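# Gather floor foam blocks into the tote by the door

## Task

Move every yellow foam block lying on this room's floor completely inside the tote near the door. At the end the tote must rest on the floor, no block that came from a desk may be tipped over, each desk must remain roughly where it was, and the robot must neither topple nor be left leaning.

## Robot and tools

ROBOT. A Hello Robot Stretch 4 with a single arm: an omni-wheel base, a lift riding up a mast, a telescoping arm reaching forward, and a wrist with yaw, pitch and roll carrying a five-finger hand. It stands about 1.6 m tall, and the base rim lies within 0.23 m of the base origin.

FRAMES. Base frame: origin on the floor beneath the base centre, x ahead, y to the left, z up, in metres. hand_pose is reported in this frame and refers to a hand point 0.045 m in front of the palm; its printed value may be slightly wrong. The odometry frame is where the base frame was at scene start. base_odometry counts wheel rotation only, so slip shows up as travel; heading is in radians, left positive, -3.142 to 3.142.

move. One call carries one action, plus optional "cameras" and "blocking". An action contains "base", "joints" or both, optionally with "speeds", "pace" or "contact_limits"; alternatively it is {"end_of_arm": "enable_torque"} alone, which re-powers wrist motors that shut off. All motions in an action begin together.
- base: a relative offset from where the base last reported itself, never a pose. {"translate_m": d} drives straight ahead (+) or back, -2 to 2 m; {"strafe_m": d} slides left (+) or right, -2 to 2 m; {"rotate_rad": d} spins in place, counter-clockwise (+), -3.2 to 3.2 rad. Only translate_m and strafe_m may be combined, giving a straight diagonal without turning.
- joints: absolute targets keyed by name. lift_m 0 to 1.2 m; arm_m 0 to 0.55 m; wrist_yaw_rad -1.134 to 4.276 (0 ahead, + left, about 3.14 folded back); wrist_pitch_rad -1.117 to 4.259 (0 level, 1.57 pointing down); wrist_roll_rad -1.117 to 4.259 (0 palm up, 1.57 palm to the robot's right, 3.14 palm down). Hand values are unitless, -1 to 1: hand_little, hand_ring, hand_middle, hand_index and hand_thumb_bend (+1 straight, -1 curled); hand_thumb_turn (+1 beside the palm, -1 opposite the fingers); hand_force_limit (closing stops at roughly 0 N at -1 up to 10 N at +1, 15 N for thumb motors); hand_speed -0.96 to 1. Targets past a range are clipped and reported; other bad values refuse the call, and unknown keys make it invalid.
- pace: "slow", "default", "fast" or "max". speeds: per-joint top speed for lift_m, arm_m and wrist joints. contact_limits: 0 (gentlest) to 1 for arm_m, lift_m, translate_m, strafe_m, rotate_rad, placed only next to its own command; default 0.5. A base limit persists until the next base action.
- blocking: true (default) waits until everything rests; false returns quickly while motion continues, and a later move replaces only the targets it names.
- cameras: list from head_camera, head_left_camera, head_right_camera, wrist_camera, or ["all"]. A call with no action just reports state and images.

wait: seconds from 0 to 10, commands nothing, returns early once running moves settle. stop: brakes all your running motions and re-brakes slack wheels; braked joints hold and may keep pressing. zoom_image: camera plus region [x0, y0, x1, y1] in pixels from the top-left, up to 504 by 504, on the latest image of that camera. show_instructions: shows the reference pages (here a hand diagram). finished_scene: ends the scene for good (scene 1, optional); the result must hold with nobody at the controls.

RESULTS. The "move" line reads done, or the worst status. base_status and joint_status per motion: done, moving, off_target, contact_stop, time_out, limit_stop_at_<name> (own_body, tilt), torque_fault. An uncommanded stop or a refused call cancels the rest of that reply's move, wait and finished_scene calls. on_its_own lists things that happened without your command (slack joints, slack wheels, odd servo current, tilt change). lidar_m: 12 distances in metres, 30-degree sectors counter-clockwise from straight ahead (4th left, 7th behind, 10th right), "-" meaning nothing seen or closer than 0.25 m; it sees from about 0.15 m up, so tabletops register. wrist_depth_mm: 7 by 7 grid of depths, 100 to 2000 mm. turned_by_wheels vs turned_by_imu differing by over about 0.1 rad in one move suggests a bump or slip. base_tilt in degrees, forward and right positive. motor_effort in percent with peak in brackets; servo_current in mA for the wrist. hand_stopped_by gives little, ring, middle, index, thumb_bend, thumb_turn: moving, target, force, stalled or fault; <finger>_load_n in N, positive when pushed open.

HAND. A finger motor moves only when its target changes; it locks on arrival or when load hits hand_force_limit. To grip gently, close with hand_speed at or below -0.94. With the thumb turned fully in front, the hand can enclose objects roughly 0.035 to 0.065 m thick. The wrist camera sits behind the palm heel and can collide with things.

AVOID. Self-collision: hand over the base with lift below about 0.25 (0.45 pointing down), and awkward up-tilt plus roll or right-yaw combinations. Tipping: over 1 kg in the hand with arm_m beyond 0.2 while driving, especially fast; lean over 6 degrees slackens everything. Slack lifts sag and slack wheels roll. Do not drop blocks from height, slam into desks, walls or the tote, shove desks, or overload fingers; use low contact limits near furniture.

Each tool is called after ">>>" by a JSON object that holds its "api" and its "payload".

Reference images:

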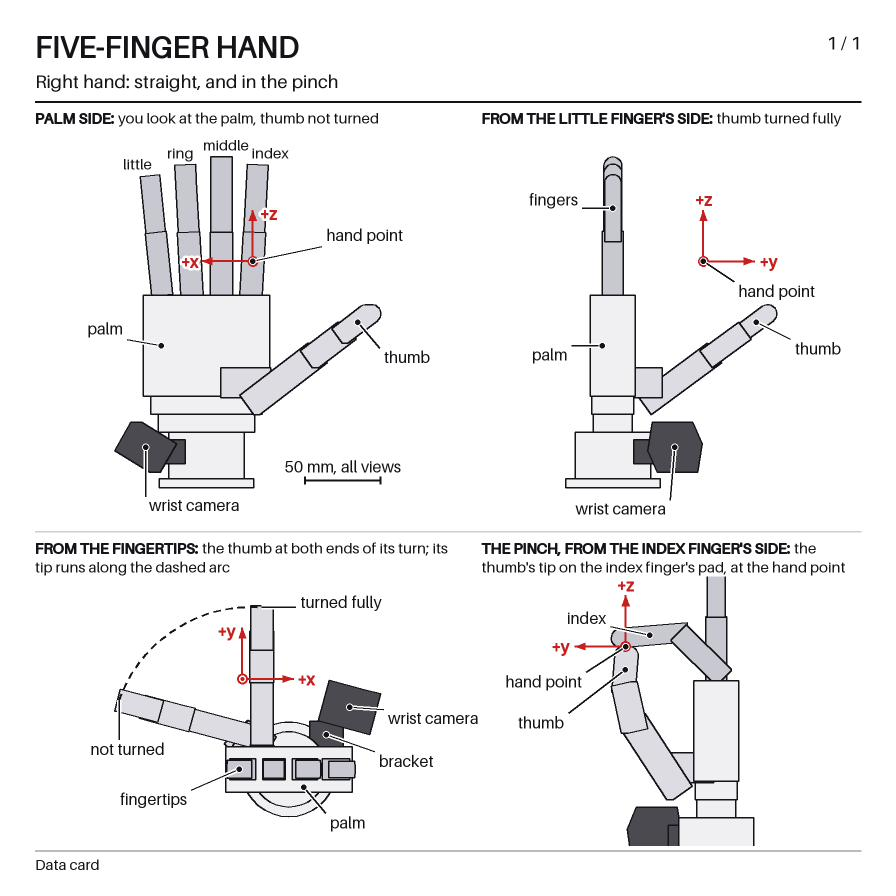

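## Session

>>> {"api": "move", "payload": {"cameras": ["all"]}}

Scene clock: 0.00 s.
base_odometry: x=+0.000 y=+0.000 heading=+0.000
turned_by_wheels: +0.000
turned_by_imu: +0.000
base_tilt: forward=-0.7 right=+0.1
lidar_m: 1.57 1.14 0.84 0.78 0.81 1.11 1.34 1.38 1.31 1.24 1.31 1.70
base_status: not commanded
joint_positions: lift_m=+0.189 arm_m=+0.000 wrist_yaw_rad=+3.186 wrist_pitch_rad=+0.003 wrist_roll_rad=+0.000 hand_little=+1.000 hand_ring=+1.000 hand_middle=+1.000 hand_index=+1.000 hand_thumb_turn=+1.000 hand_thumb_bend=+1.000 hand_force_limit=+0.000 hand_speed=-0.800
joint_status: not commanded
measured_speeds: all 0
hand_stopped_by: target,target,target,target,target,target
little_load_n: 0.0
ring_load_n: 0.0
middle_load_n: 0.0
index_load_n: 0.0
thumb_bend_load_n: 0.0
thumb_turn_load_n: 0.0
motor_effort: lift_m=+20 arm_m=+3 wheel_0=+0 wheel_1=-1 wheel_2=+1
servo_current: wrist_yaw_rad=39 wrist_pitch_rad=26 wrist_roll_rad=33
hand_pose: x=-0.0557 y=+0.1084 z=+0.4262 quat_wxyz=(-0.510, -0.512, +0.490, +0.488) (m; base frame)
wrist_depth_mm: - 135 - - - - - / - 116 150 - - - - / - 137 173 - - - - / 137 138 226 - - 1366 - / - - - - - - - / 1160 1182 126 170 - - - / 831 - - - - - -
pictures: head_camera, head_left_camera, head_right_camera, wrist_camera
Images, in order (width x height): head_camera 420x560, head_left_camera 420x672, head_right_camera 420x672, wrist_camera 616x392.

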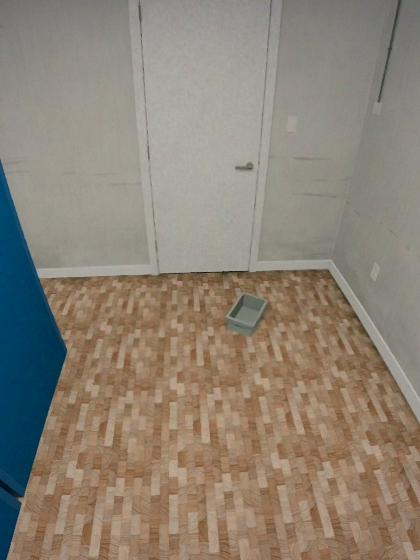

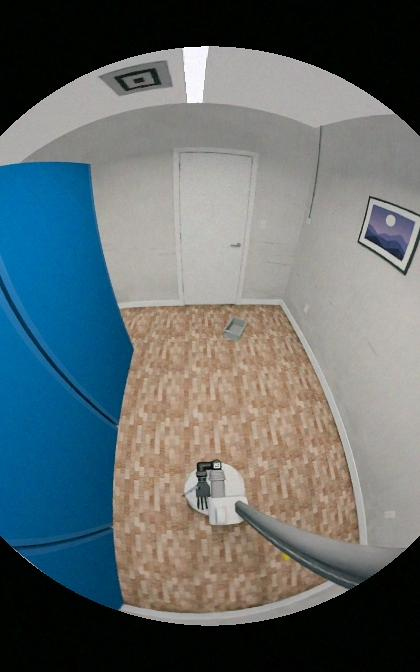

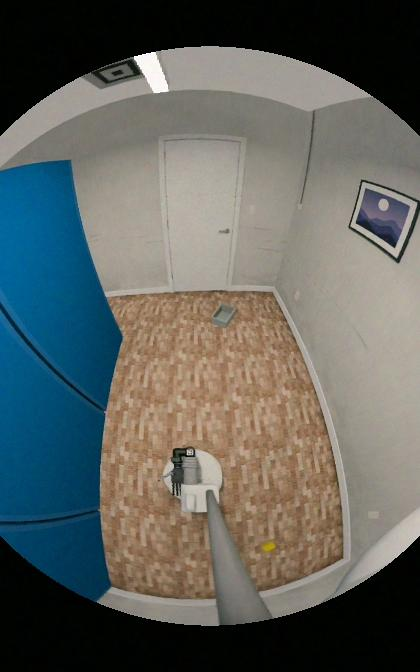

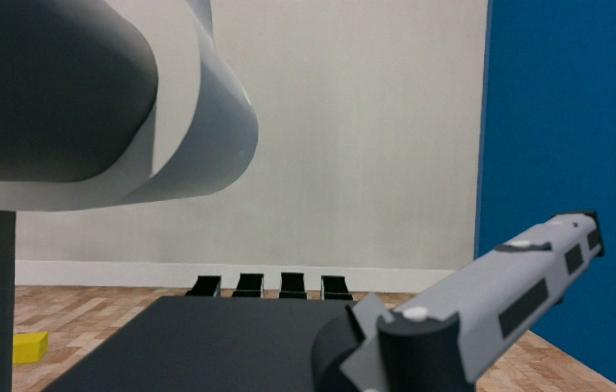

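>>> {"api": "move", "payload": {"base": {"rotate_rad": -1.57}, "cameras": ["all"]}}

>>> {"api": "move", "payload": {"base": {"rotate_rad": -1.57}, "cameras": ["head_camera", "head_left_camera", "head_right_camera"]}}

Scene clock: 2.33 s.
move: done
base_odometry: x=+0.000 y=+0.000 heading=-1.569
turned_by_wheels: -1.569
turned_by_imu: -1.574
base_tilt: forward=-0.4 right=+0.3
lidar_m: 1.25 1.28 1.71 1.59 1.16 0.83 0.78 0.82 1.09 1.32 1.40 1.33
base_status: done
joint_positions: lift_m=+0.189 arm_m=+0.000 wrist_yaw_rad=+3.186 wrist_pitch_rad=+0.003 wrist_roll_rad=+0.000 hand_little=+1.000 hand_ring=+1.000 hand_middle=+1.000 hand_index=+1.000 hand_thumb_turn=+1.000 hand_thumb_bend=+1.000 hand_force_limit=+0.000 hand_speed=-0.800
joint_status: not commanded
measured_speeds: all 0
hand_stopped_by: target,target,target,target,target,target
little_load_n: 0.0
ring_load_n: 0.0
middle_load_n: 0.0
index_load_n: 0.0
thumb_bend_load_n: 0.0
thumb_turn_load_n: 0.0
motor_effort: lift_m=+20(21) arm_m=-3(4) wheel_0=+3(9) wheel_1=+5(13) wheel_2=+2(14)
servo_current: wrist_yaw_rad=39(46) wrist_pitch_rad=59(59) wrist_roll_rad=59(78)
hand_pose: x=-0.0557 y=+0.1084 z=+0.4262 quat_wxyz=(-0.510, -0.512, +0.490, +0.488) (m; base frame)
wrist_depth_mm: - 135 - - - - - / - 113 154 - - 931 - / - 136 182 - - 917 - / 137 143 236 - - 931 - / 946 - - - - - - / 931 917 126 170 - - - / 842 - - - - - -
pictures: head_camera, head_left_camera, head_right_camera, wrist_camera
Images, in order (width x height): head_camera 420x560, head_left_camera 420x672, head_right_camera 420x672, wrist_camera 616x392.

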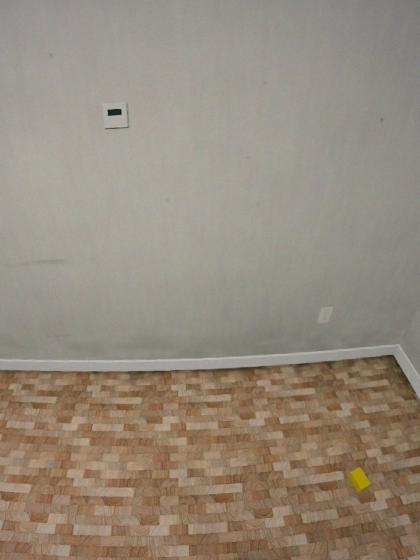

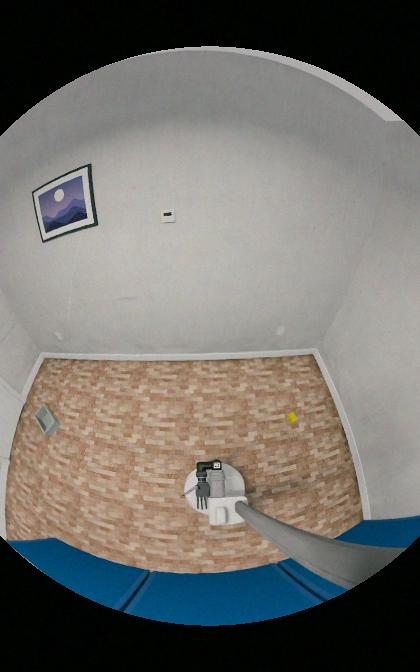

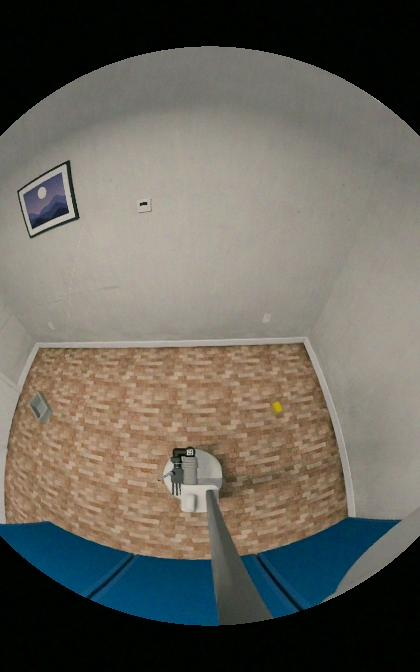

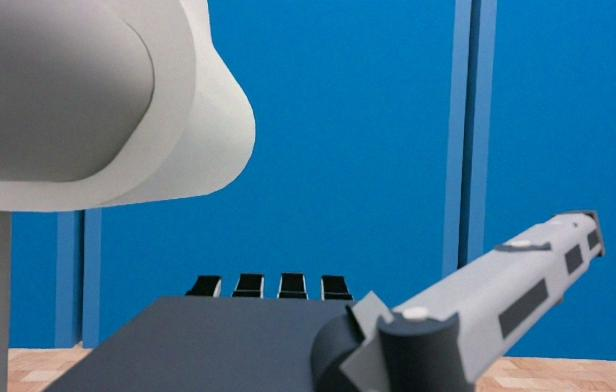

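Scene clock: 4.40 s.
move: done
base_odometry: x=+0.000 y=+0.000 heading=-3.138
turned_by_wheels: -1.569
turned_by_imu: -1.574
base_tilt: forward=-0.7 right=+0.1
lidar_m: 1.33 1.40 1.32 1.24 1.30 1.62 1.56 1.16 0.80 0.77 0.83 1.13
base_status: done
joint_positions: lift_m=+0.189 arm_m=+0.000 wrist_yaw_rad=+3.186 wrist_pitch_rad=+0.003 wrist_roll_rad=+0.000 hand_little=+1.000 hand_ring=+1.000 hand_middle=+1.000 hand_index=+1.000 hand_thumb_turn=+1.000 hand_thumb_bend=+1.000 hand_force_limit=+0.000 hand_speed=-0.800
joint_status: not commanded
measured_speeds: all 0
hand_stopped_by: target,target,target,target,target,target
little_load_n: 0.0
ring_load_n: 0.0
middle_load_n: 0.0
index_load_n: 0.0
thumb_bend_load_n: 0.0
thumb_turn_load_n: 0.0
motor_effort: lift_m=+21(21) arm_m=-4(4) wheel_0=+4(9) wheel_1=+5(12) wheel_2=+1(12)
servo_current: wrist_yaw_rad=33(46) wrist_pitch_rad=33(65) wrist_roll_rad=52(65)
hand_pose: x=-0.0557 y=+0.1084 z=+0.4262 quat_wxyz=(-0.510, -0.512, +0.490, +0.488) (m; base frame)
wrist_depth_mm: - 135 - - - - - / - 113 154 - - - - / - 137 183 - - - - / 137 168 - - - - - / 1464 - - - - - - / 1078 1160 138 171 - - - / 842 - - - - - 891
pictures: head_camera, head_left_camera, head_right_camera
Images, in order (width x height): head_camera 420x560, head_left_camera 420x672, head_right_camera 420x672.

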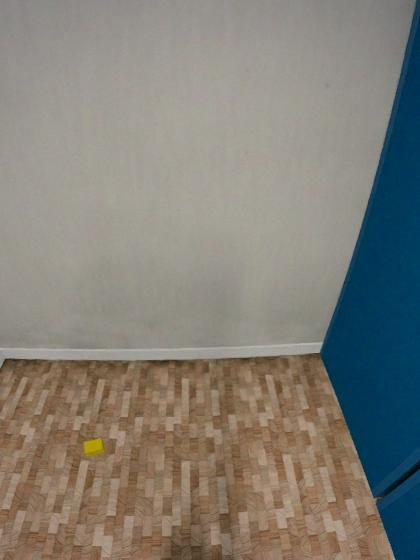

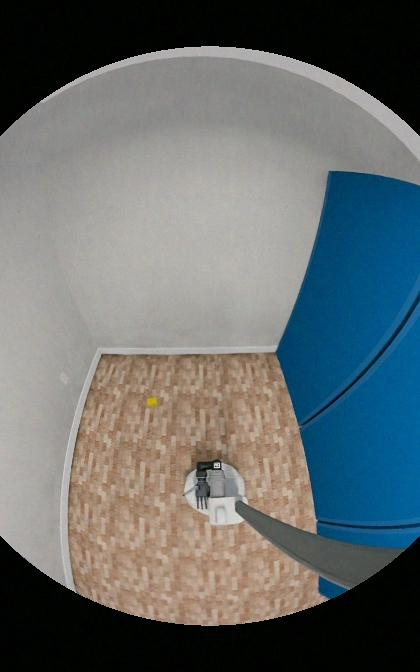

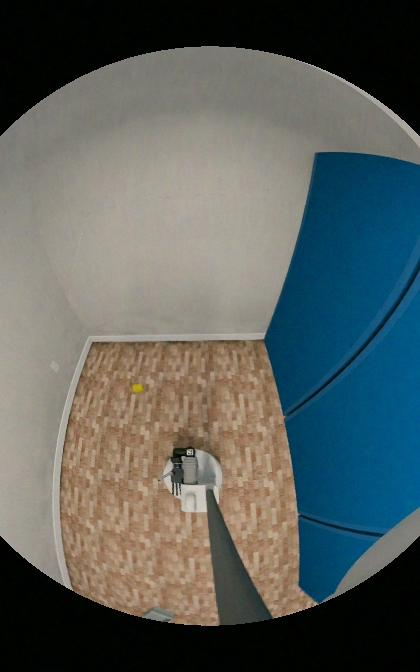

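>>> {"api": "zoom_image", "payload": {"camera": "head_camera", "region": [40, 400, 150, 500]}}

>>> {"api": "move", "payload": {"joints": {"lift_m": 0.6}, "base": {"rotate_rad": 0.66}, "cameras": ["head_camera", "head_left_camera"]}}

>>> {"api": "move", "payload": {"joints": {"wrist_yaw_rad": 0}, "cameras": ["all"]}}

Scaled by 4.582 from the camera's 420x560 image, which has a finer 1200x1600 frame.

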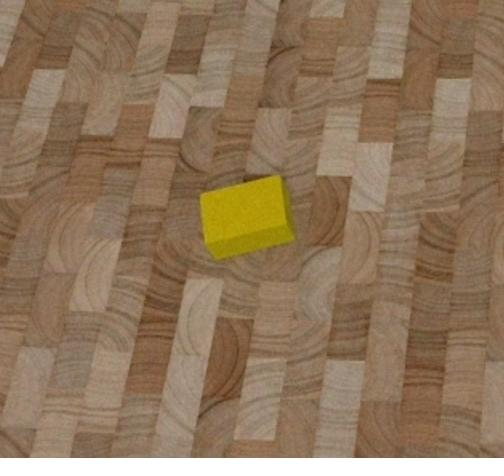

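Scene clock: 10.47 s.
move: done
base_odometry: x=+0.000 y=+0.000 heading=-2.479
turned_by_wheels: +0.659
turned_by_imu: +0.663
base_tilt: forward=-0.6 right=+0.1
lidar_m: 1.47 1.27 1.25 1.36 1.53 2.24 1.02 0.80 0.79 0.86 1.26 1.32
base_status: done
joint_positions: lift_m=+0.600 arm_m=+0.000 wrist_yaw_rad=+3.186 wrist_pitch_rad=+0.003 wrist_roll_rad=+0.000 hand_little=+1.000 hand_ring=+1.000 hand_middle=+1.000 hand_index=+1.000 hand_thumb_turn=+1.000 hand_thumb_bend=+1.000 hand_force_limit=+0.000 hand_speed=-0.800
joint_status: all done
measured_speeds: all 0
hand_stopped_by: target,target,target,target,target,target
little_load_n: 0.0
ring_load_n: 0.0
middle_load_n: 0.0
index_load_n: 0.0
thumb_bend_load_n: 0.0
thumb_turn_load_n: 0.0
motor_effort: lift_m=+23(32) arm_m=-4(4) wheel_0=-5(9) wheel_1=-4(10) wheel_2=-3(15)
servo_current: wrist_yaw_rad=33(46) wrist_pitch_rad=33(59) wrist_roll_rad=65(65)
hand_pose: x=-0.0557 y=+0.1084 z=+0.8374 quat_wxyz=(-0.510, -0.512, +0.490, +0.488) (m; base frame)
wrist_depth_mm: - 135 - - - - - / - 113 154 - - - - / - 137 177 - - - - / 137 143 234 - - - - / - 991 - - - - - / - 976 126 170 - - - / - - - - - - -
pictures: head_camera, head_left_camera
Images, in order (width x height): head_camera 420x560, head_left_camera 420x672.

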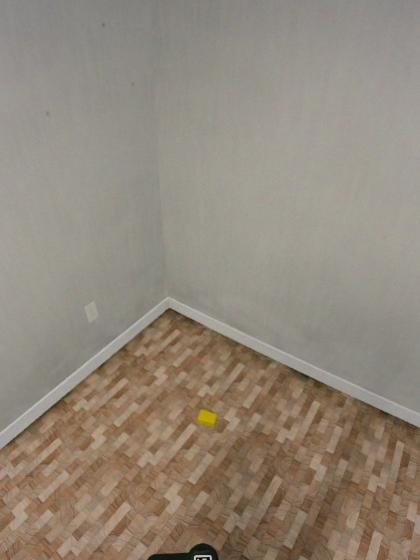

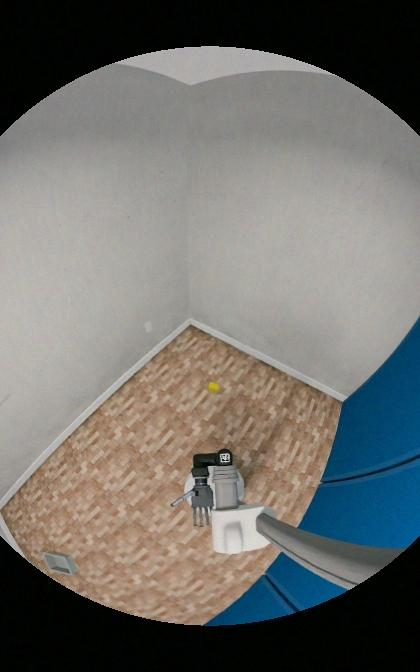

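Scene clock: 12.83 s.
move: done
base_odometry: x=+0.000 y=+0.000 heading=-2.479
turned_by_wheels: +0.000
turned_by_imu: +0.001
base_tilt: forward=-0.5 right=+0.1
lidar_m: 1.44 1.27 1.25 1.38 1.56 2.25 1.01 0.78 0.77 0.85 1.30 1.34
base_status: not commanded
joint_positions: lift_m=+0.600 arm_m=+0.000 wrist_yaw_rad=+0.002 wrist_pitch_rad=+0.003 wrist_roll_rad=+0.000 hand_little=+1.000 hand_ring=+1.000 hand_middle=+1.000 hand_index=+1.000 hand_thumb_turn=+1.000 hand_thumb_bend=+1.000 hand_force_limit=+0.000 hand_speed=-0.800
joint_status: all done
measured_speeds: all 0
hand_stopped_by: target,target,target,target,target,target
little_load_n: 0.0
ring_load_n: 0.0
middle_load_n: 0.0
index_load_n: 0.0
thumb_bend_load_n: 0.0
thumb_turn_load_n: 0.0
motor_effort: lift_m=+23(23) arm_m=-4(5) wheel_0=-5(5) wheel_1=-4(4) wheel_2=-2(3)
servo_current: wrist_yaw_rad=39(91) wrist_pitch_rad=46(65) wrist_roll_rad=52(78)
hand_pose: x=+0.3928 y=-0.1179 z=+0.8374 quat_wxyz=(+0.499, +0.500, +0.501, +0.500) (m; base frame)
wrist_depth_mm: - - - - - - - / - - - - - - - / - - - - - - - / - - - - - - - / - - - - - - - / - - 126 170 - - - / - - - - - - -
pictures: head_camera, head_left_camera, head_right_camera, wrist_camera
Images, in order (width x height): head_camera 420x560, head_left_camera 420x672, head_right_camera 420x672, wrist_camera 616x392.

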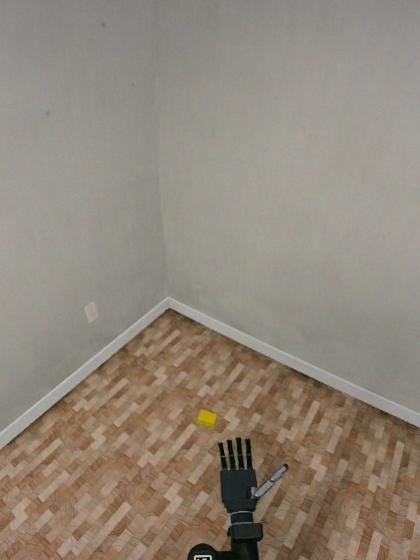

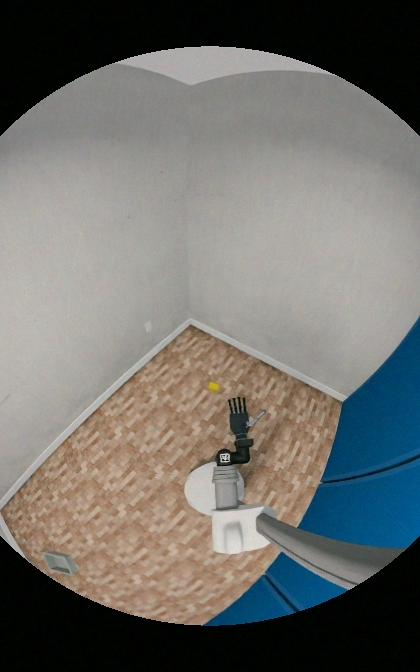

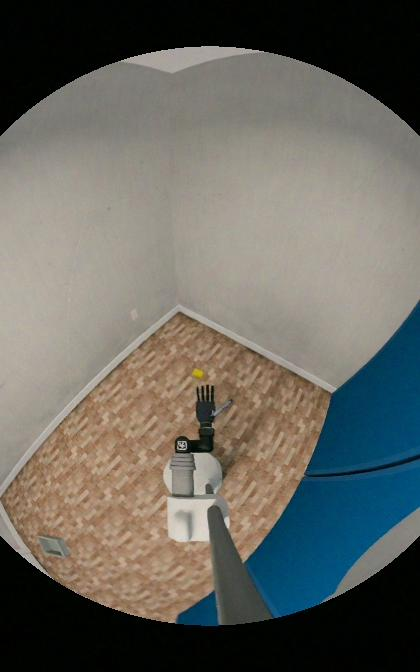

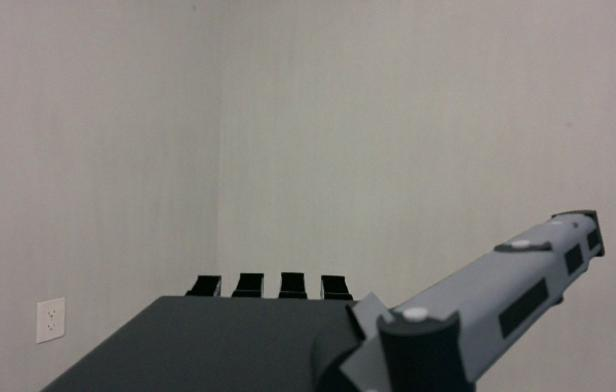

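>>> {"api": "move", "payload": {"joints": {"wrist_roll_rad": 3.14, "wrist_pitch_rad": 0.5, "hand_thumb_turn": -1, "hand_speed": 0.48}, "cameras": ["all"]}}

>>> {"api": "zoom_image", "payload": {"camera": "head_camera", "region": [150, 370, 270, 490]}}

Scene clock: 17.67 s.
move: done
base_odometry: x=+0.000 y=+0.000 heading=-2.479
turned_by_wheels: +0.000
turned_by_imu: +0.001
base_tilt: forward=-0.7 right=+0.2
lidar_m: 1.45 1.27 1.25 1.38 1.52 2.24 1.02 0.80 0.78 0.85 1.29 1.34
base_status: not commanded
joint_positions: lift_m=+0.600 arm_m=+0.000 wrist_yaw_rad=+0.001 wrist_pitch_rad=+0.501 wrist_roll_rad=+3.138 hand_little=+1.000 hand_ring=+1.000 hand_middle=+1.000 hand_index=+1.000 hand_thumb_turn=-1.000 hand_thumb_bend=+1.000 hand_force_limit=+0.000 hand_speed=+0.480
joint_status: all done
measured_speeds: all 0
hand_stopped_by: target,target,target,target,target,target
little_load_n: 0.0
ring_load_n: 0.0
middle_load_n: 0.0
index_load_n: 0.0
thumb_bend_load_n: 0.0
thumb_turn_load_n: 0.0
motor_effort: lift_m=+23(23) arm_m=-4(4) wheel_0=-5(5) wheel_1=-4(4) wheel_2=-2(3)
servo_current: wrist_yaw_rad=39(46) wrist_pitch_rad=39(78) wrist_roll_rad=52(117)
hand_pose: x=+0.3363 y=-0.0566 z=+0.6188 quat_wxyz=(-0.360, +0.610, -0.607, +0.361) (m; base frame)
wrist_depth_mm: 798 820 788 759 759 768 788 / 946 946 931 115 917 904 917 / 1060 1118 1118 1098 - 1098 1078 / - - 1308 1397 - 1308 - / - - - - - - - / - - 126 - - - - / - - - - - - -
pictures: head_camera, head_left_camera, head_right_camera, wrist_camera
Images, in order (width x height): head_camera 420x560, head_left_camera 420x672, head_right_camera 420x672, wrist_camera 616x392.

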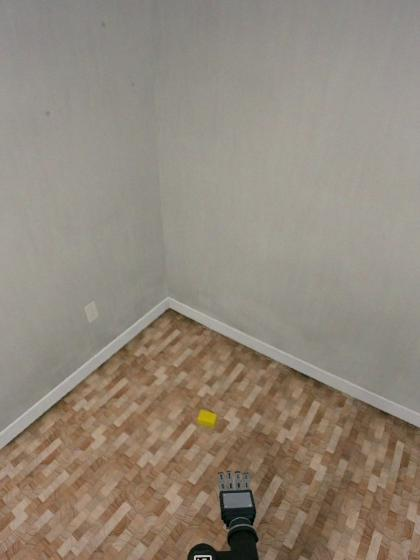

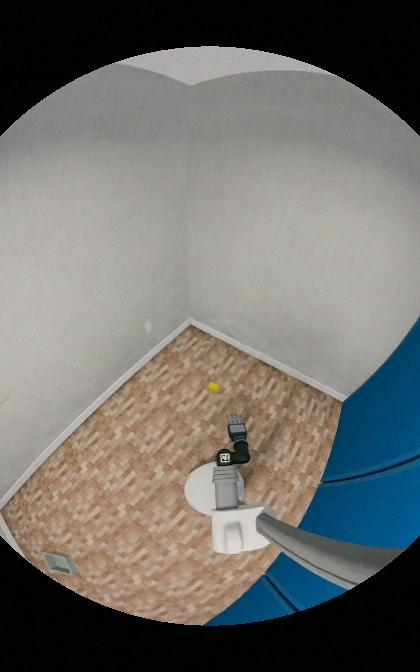

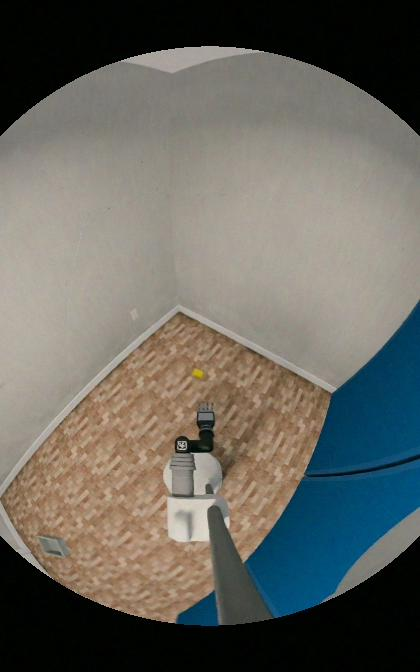

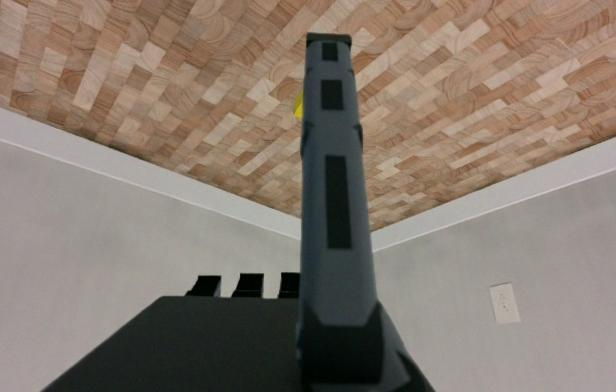

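Scaled by 4.200 from the camera's 420x560 image, which has a finer 1200x1600 frame.

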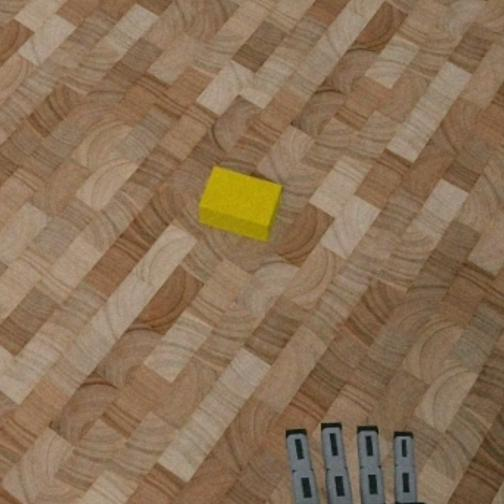

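>>> {"api": "move", "payload": {"base": {"translate_m": 0.35, "strafe_m": 0.13}, "joints": {"wrist_yaw_rad": -0.28, "arm_m": 0.2, "lift_m": 0.2}, "cameras": ["all"]}}

>>> {"api": "zoom_image", "payload": {"camera": "head_camera", "region": [150, 430, 280, 560]}}

Scene clock: 21.87 s.
move: done
base_odometry: x=-0.196 y=-0.318 heading=-2.479
turned_by_wheels: +0.001
turned_by_imu: +0.002
base_tilt: forward=-0.6 right=+0.1
lidar_m: 1.20 0.95 0.92 1.02 1.53 1.70 1.43 1.10 1.08 1.17 1.14 1.13
base_status: done
joint_positions: lift_m=+0.200 arm_m=+0.200 wrist_yaw_rad=-0.279 wrist_pitch_rad=+0.501 wrist_roll_rad=+3.138 hand_little=+1.000 hand_ring=+1.000 hand_middle=+1.000 hand_index=+1.000 hand_thumb_turn=-1.000 hand_thumb_bend=+1.000 hand_force_limit=+0.000 hand_speed=+0.480
joint_status: all done
measured_speeds: all 0
hand_stopped_by: target,target,target,target,target,target
little_load_n: 0.0
ring_load_n: 0.0
middle_load_n: 0.0
index_load_n: 0.0
thumb_bend_load_n: 0.0
thumb_turn_load_n: 0.0
motor_effort: lift_m=+18(25) arm_m=+9(10) wheel_0=+4(7) wheel_1=+4(12) wheel_2=+0(15)
servo_current: wrist_yaw_rad=26(85) wrist_pitch_rad=52(59) wrist_roll_rad=20(78)
hand_pose: x=+0.5138 y=-0.1001 z=+0.2192 quat_wxyz=(-0.306, +0.519, -0.686, +0.408) (m; base frame)
wrist_depth_mm: 343 342 303 300 334 332 334 / 402 399 397 116 394 392 387 / 488 484 477 477 - 469 466 / 621 621 603 609 - 585 580 / - - 768 759 - 778 741 / - - 126 - - - - / - - - - - - -
pictures: head_camera, head_left_camera, head_right_camera, wrist_camera
Images, in order (width x height): head_camera 420x560, head_left_camera 420x672, head_right_camera 420x672, wrist_camera 616x392.

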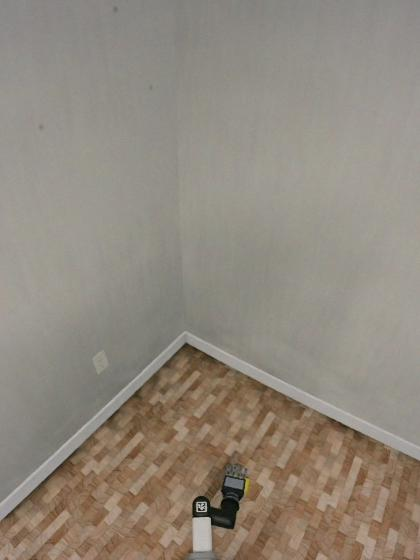

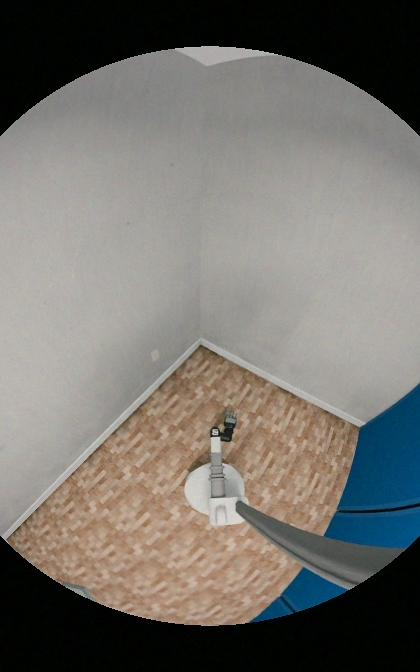

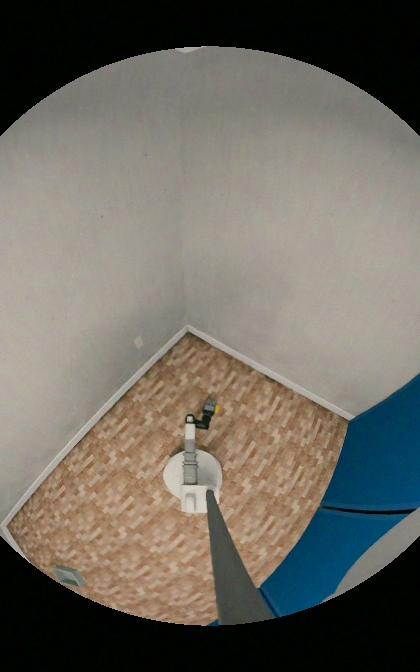

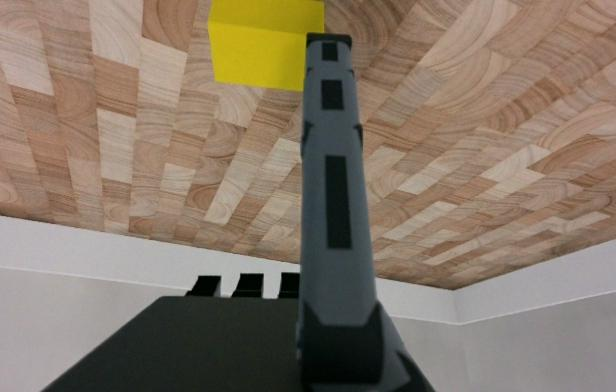

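Scaled by 3.877 from the camera's 420x560 image, which has a finer 1200x1600 frame.

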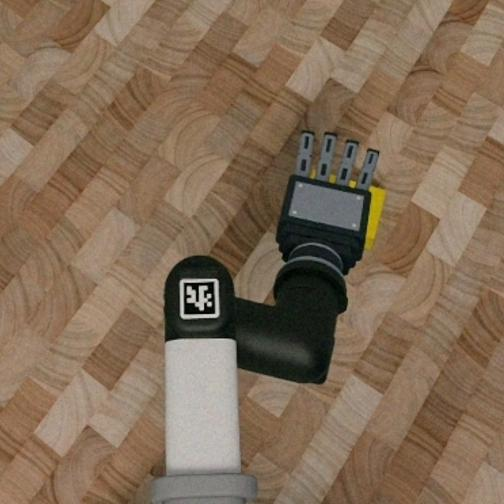

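>>> {"api": "move", "payload": {"base": {"strafe_m": -0.038}, "joints": {"arm_m": 0.267, "lift_m": 0.11, "hand_index": 0.7, "hand_middle": 0.7, "hand_ring": 0.7, "hand_little": 0.7}, "cameras": ["all"]}}

>>> {"api": "zoom_image", "payload": {"camera": "head_right_camera", "region": [160, 350, 260, 450]}}

>>> {"api": "zoom_image", "payload": {"camera": "head_camera", "region": [180, 420, 280, 520]}}

Scene clock: 26.17 s.
move: done
base_odometry: x=-0.219 y=-0.288 heading=-2.479
turned_by_wheels: +0.000
turned_by_imu: +0.001
base_tilt: forward=-0.6 right=+0.3
lidar_m: 1.22 0.98 0.97 1.04 1.58 1.74 1.40 1.07 1.04 1.14 1.14 1.09
base_status: done
joint_positions: lift_m=+0.110 arm_m=+0.267 wrist_yaw_rad=-0.279 wrist_pitch_rad=+0.501 wrist_roll_rad=+3.138 hand_little=+0.700 hand_ring=+0.700 hand_middle=+0.700 hand_index=+0.700 hand_thumb_turn=-1.000 hand_thumb_bend=+1.000 hand_force_limit=+0.000 hand_speed=+0.480
joint_status: all done
measured_speeds: all 0
hand_stopped_by: target,target,target,target,target,target
little_load_n: 0.0
ring_load_n: 0.0
middle_load_n: 0.0
index_load_n: 0.0
thumb_bend_load_n: 0.0
thumb_turn_load_n: 0.0
motor_effort: lift_m=+18(21) arm_m=+9(10) wheel_0=+3(12) wheel_1=-3(11) wheel_2=+0(6)
servo_current: wrist_yaw_rad=39(39) wrist_pitch_rad=39(59) wrist_roll_rad=33(65)
hand_pose: x=+0.5808 y=-0.1001 z=+0.1292 quat_wxyz=(-0.306, +0.519, -0.686, +0.408) (m; base frame)
wrist_depth_mm: 239 238 190 183 228 233 231 / 282 281 225 115 272 271 271 / 342 338 332 332 315 327 324 / 430 427 427 421 - 410 407 / 549 585 504 205 - 554 544 / - - 126 - - 750 691 / - - - - - - -
pictures: head_camera, head_left_camera, head_right_camera, wrist_camera
Images, in order (width x height): head_camera 420x560, head_left_camera 420x672, head_right_camera 420x672, wrist_camera 616x392.

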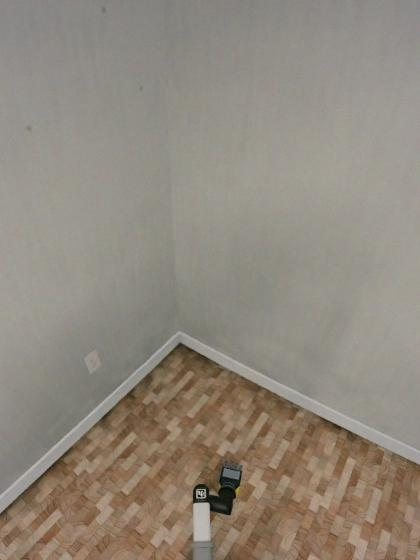

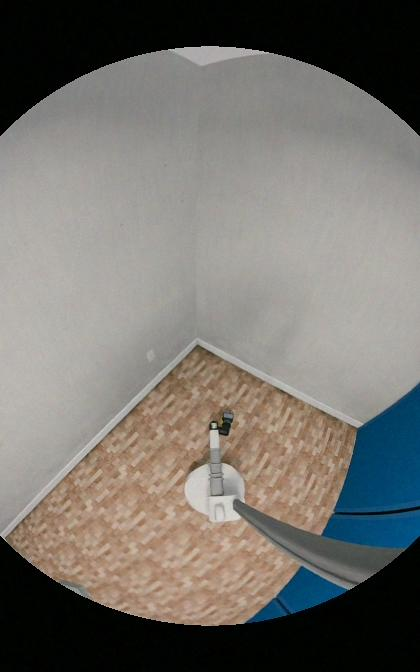

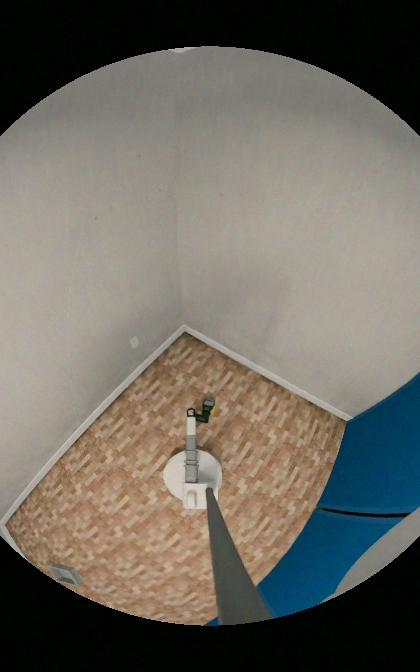

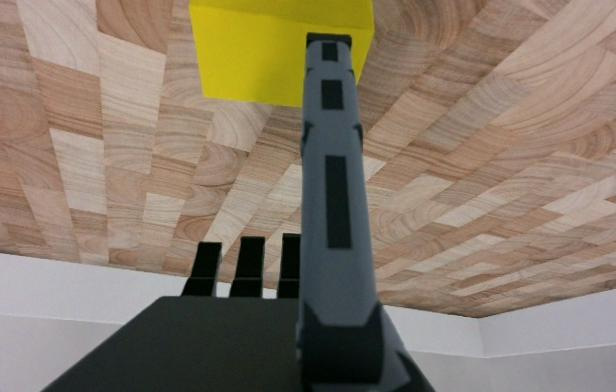

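Scaled by 5.040 from the camera's 420x672 image, which has a finer 600x960 frame.

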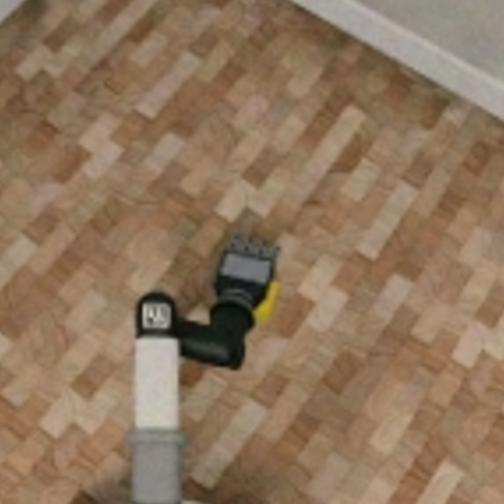

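Scaled by 5.040 from the camera's 420x560 image, which has a finer 1200x1600 frame.

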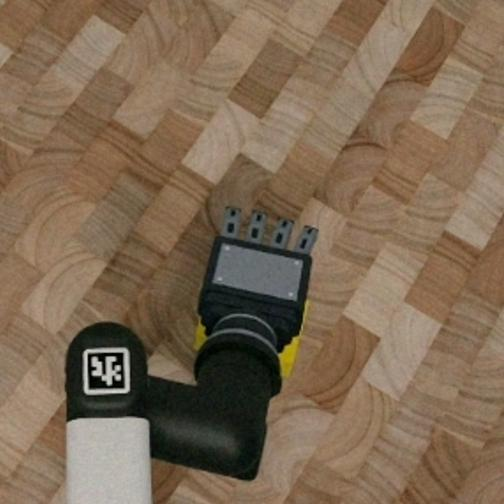

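>>> {"api": "move", "payload": {"base": {"strafe_m": 0.022}, "joints": {"arm_m": 0.29, "wrist_yaw_rad": -0.44}, "cameras": ["wrist_camera"]}}

>>> {"api": "move", "payload": {"joints": {"lift_m": 0.013}, "speeds": {"lift_m": 0.1}, "contact_limits": {"lift_m": 0.2}, "cameras": ["all"]}}

Scene clock: 29.53 s.
move: done
base_odometry: x=-0.206 y=-0.305 heading=-2.478
turned_by_wheels: +0.000
turned_by_imu: +0.001
base_tilt: forward=-0.6 right=+0.1
lidar_m: 1.23 0.96 0.95 1.04 1.55 1.72 1.41 1.08 1.07 1.17 1.15 1.11
base_status: done
joint_positions: lift_m=+0.110 arm_m=+0.290 wrist_yaw_rad=-0.438 wrist_pitch_rad=+0.501 wrist_roll_rad=+3.138 hand_little=+0.700 hand_ring=+0.700 hand_middle=+0.700 hand_index=+0.700 hand_thumb_turn=-1.000 hand_thumb_bend=+1.000 hand_force_limit=+0.000 hand_speed=+0.480
joint_status: all done
measured_speeds: all 0
hand_stopped_by: target,target,target,target,target,target
little_load_n: 0.0
ring_load_n: 0.0
middle_load_n: 0.0
index_load_n: 0.0
thumb_bend_load_n: 0.0
thumb_turn_load_n: 0.0
motor_effort: lift_m=+18(18) arm_m=+9(10) wheel_0=-1(9) wheel_1=+3(10) wheel_2=+0(5)
servo_current: wrist_yaw_rad=39(65) wrist_pitch_rad=52(52) wrist_roll_rad=39(65)
hand_pose: x=+0.5861 y=-0.1216 z=+0.1292 quat_wxyz=(-0.273, +0.463, -0.725, +0.431) (m; base frame)
wrist_depth_mm: 241 239 187 183 234 233 233 / 283 279 224 115 272 272 270 / 342 336 332 336 315 327 325 / 433 430 424 418 - 413 410 / 549 585 508 205 - 554 539 / - - 126 - - 759 750 / - - - - - - -
pictures: wrist_camera
Images, in order (width x height): wrist_camera 616x392.

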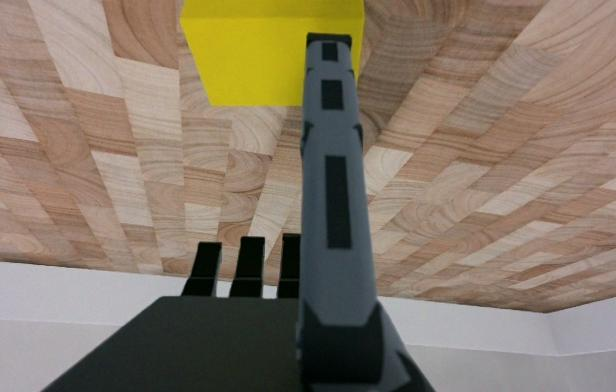

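Scene clock: 31.13 s.
move: done
base_odometry: x=-0.206 y=-0.305 heading=-2.478
turned_by_wheels: +0.000
turned_by_imu: +0.000
base_tilt: forward=-0.6 right=+0.1
lidar_m: 1.25 0.98 0.94 1.03 1.55 1.74 1.42 1.11 1.06 1.17 1.14 1.12
base_status: not commanded
joint_positions: lift_m=+0.013 arm_m=+0.290 wrist_yaw_rad=-0.438 wrist_pitch_rad=+0.501 wrist_roll_rad=+3.138 hand_little=+0.700 hand_ring=+0.700 hand_middle=+0.700 hand_index=+0.700 hand_thumb_turn=-1.000 hand_thumb_bend=+1.000 hand_force_limit=+0.000 hand_speed=+0.480
joint_status: all done
measured_speeds: all 0
hand_stopped_by: target,target,target,target,target,target
little_load_n: 0.0
ring_load_n: 0.0
middle_load_n: 0.0
index_load_n: 0.0
thumb_bend_load_n: -0.5
thumb_turn_load_n: -0.5
motor_effort: lift_m=+17(23) arm_m=+9(9) wheel_0=-1(2) wheel_1=+3(3) wheel_2=+0(0)
servo_current: wrist_yaw_rad=46(46) wrist_pitch_rad=39(59) wrist_roll_rad=65(78)
contact_limits: lift_m 0.2
hand_pose: x=+0.5861 y=-0.1216 z=+0.0323 quat_wxyz=(-0.273, +0.463, -0.725, +0.431) (m; base frame)
wrist_depth_mm: 128 127 127 122 126 125 126 / 150 154 148 116 142 147 147 / 182 174 147 - 178 177 177 / 232 218 143 - - 224 222 / 315 314 182 172 - 303 300 / 492 445 126 - - 466 462 / - - - - - - 788
pictures: head_camera, head_left_camera, head_right_camera, wrist_camera
Images, in order (width x height): head_camera 420x560, head_left_camera 420x672, head_right_camera 420x672, wrist_camera 616x392.

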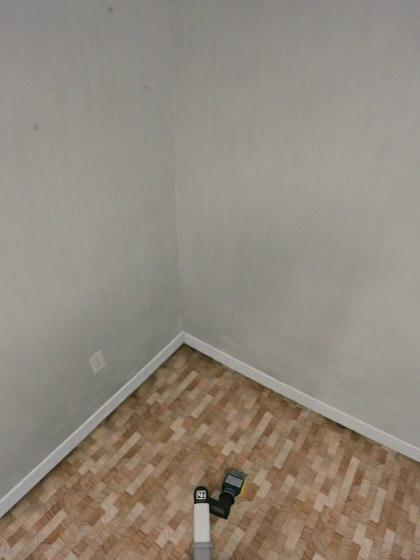

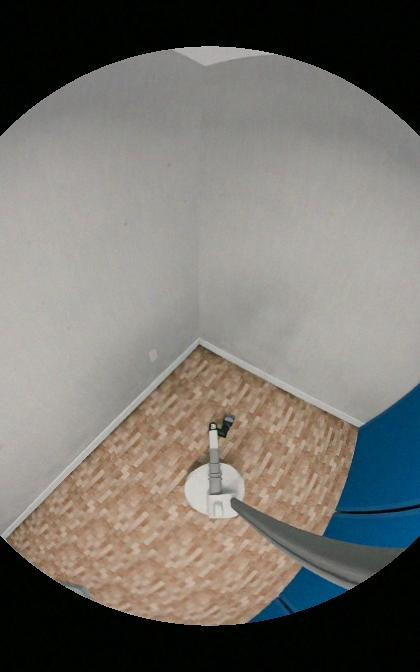

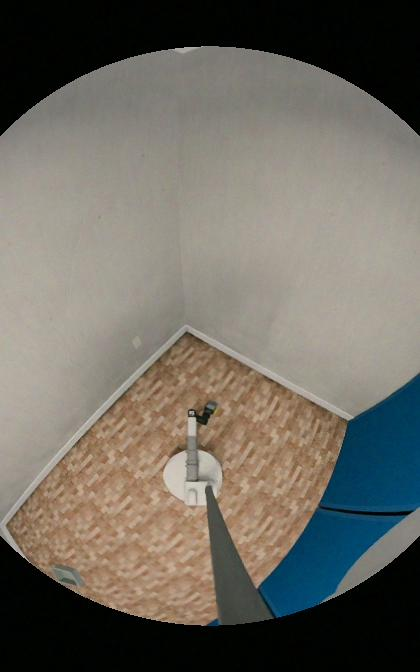

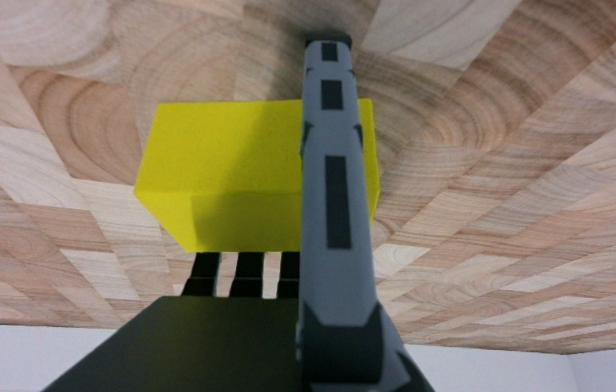

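>>> {"api": "move", "payload": {"joints": {"hand_speed": -0.8, "hand_force_limit": -0.6, "hand_thumb_bend": -0.3, "hand_index": -0.3, "hand_middle": -0.3, "hand_ring": -0.3, "hand_little": -0.3}, "cameras": ["wrist_camera"]}}

Scene clock: 36.43 s.
move: off_target
base_odometry: x=-0.206 y=-0.305 heading=-2.478
turned_by_wheels: +0.000
turned_by_imu: +0.002
base_tilt: forward=-0.6 right=+0.1
lidar_m: 1.21 0.97 0.95 1.04 1.57 1.72 1.41 1.10 1.07 1.19 1.12 1.12
base_status: not commanded
joint_positions: lift_m=+0.013 arm_m=+0.290 wrist_yaw_rad=-0.439 wrist_pitch_rad=+0.502 wrist_roll_rad=+3.138 hand_little=-0.001 hand_ring=+0.036 hand_middle=+0.055 hand_index=+0.018 hand_thumb_turn=-1.000 hand_thumb_bend=+0.976 hand_force_limit=-0.600 hand_speed=-0.800
joint_status: hand_little off_target (ended at -0.001, target -0.300); hand_ring off_target (ended at +0.036, target -0.300); hand_middle off_target (ended at +0.055, target -0.300); hand_index off_target (ended at +0.018, target -0.300); hand_thumb_bend off_target (ended at +0.976, target -0.300); the others done
measured_speeds: all 0
hand_stopped_by: force,force,force,force,force,target
little_load_n: 3.0
ring_load_n: 1.0
middle_load_n: 0.0
index_load_n: 3.5
thumb_bend_load_n: 5.5
thumb_turn_load_n: 2.0
motor_effort: lift_m=+16(17) arm_m=+9(9) wheel_0=-1(2) wheel_1=+3(3) wheel_2=+0(0)
servo_current: wrist_yaw_rad=26(46) wrist_pitch_rad=46(65) wrist_roll_rad=46(65)
contact_limits: lift_m 0.2
hand_pose: x=+0.5859 y=-0.1217 z=+0.0322 quat_wxyz=(-0.272, +0.462, -0.726, +0.431) (m; base frame)
wrist_depth_mm: 129 128 127 123 126 125 125 / 152 140 130 111 135 146 145 / 184 118 118 116 122 177 175 / 235 221 136 - - 222 220 / 324 319 162 167 - 298 297 / 508 452 138 - - 455 449 / - - - - - - 759
pictures: wrist_camera
Images, in order (width x height): wrist_camera 616x392.

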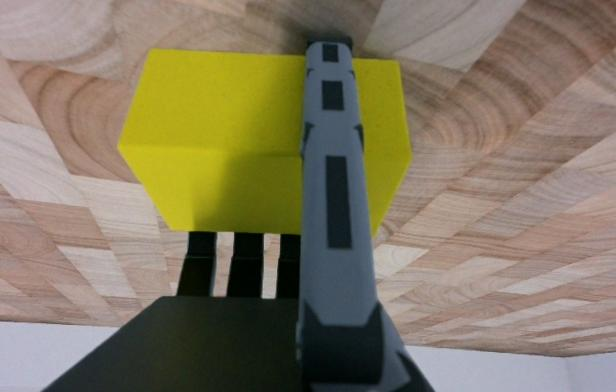

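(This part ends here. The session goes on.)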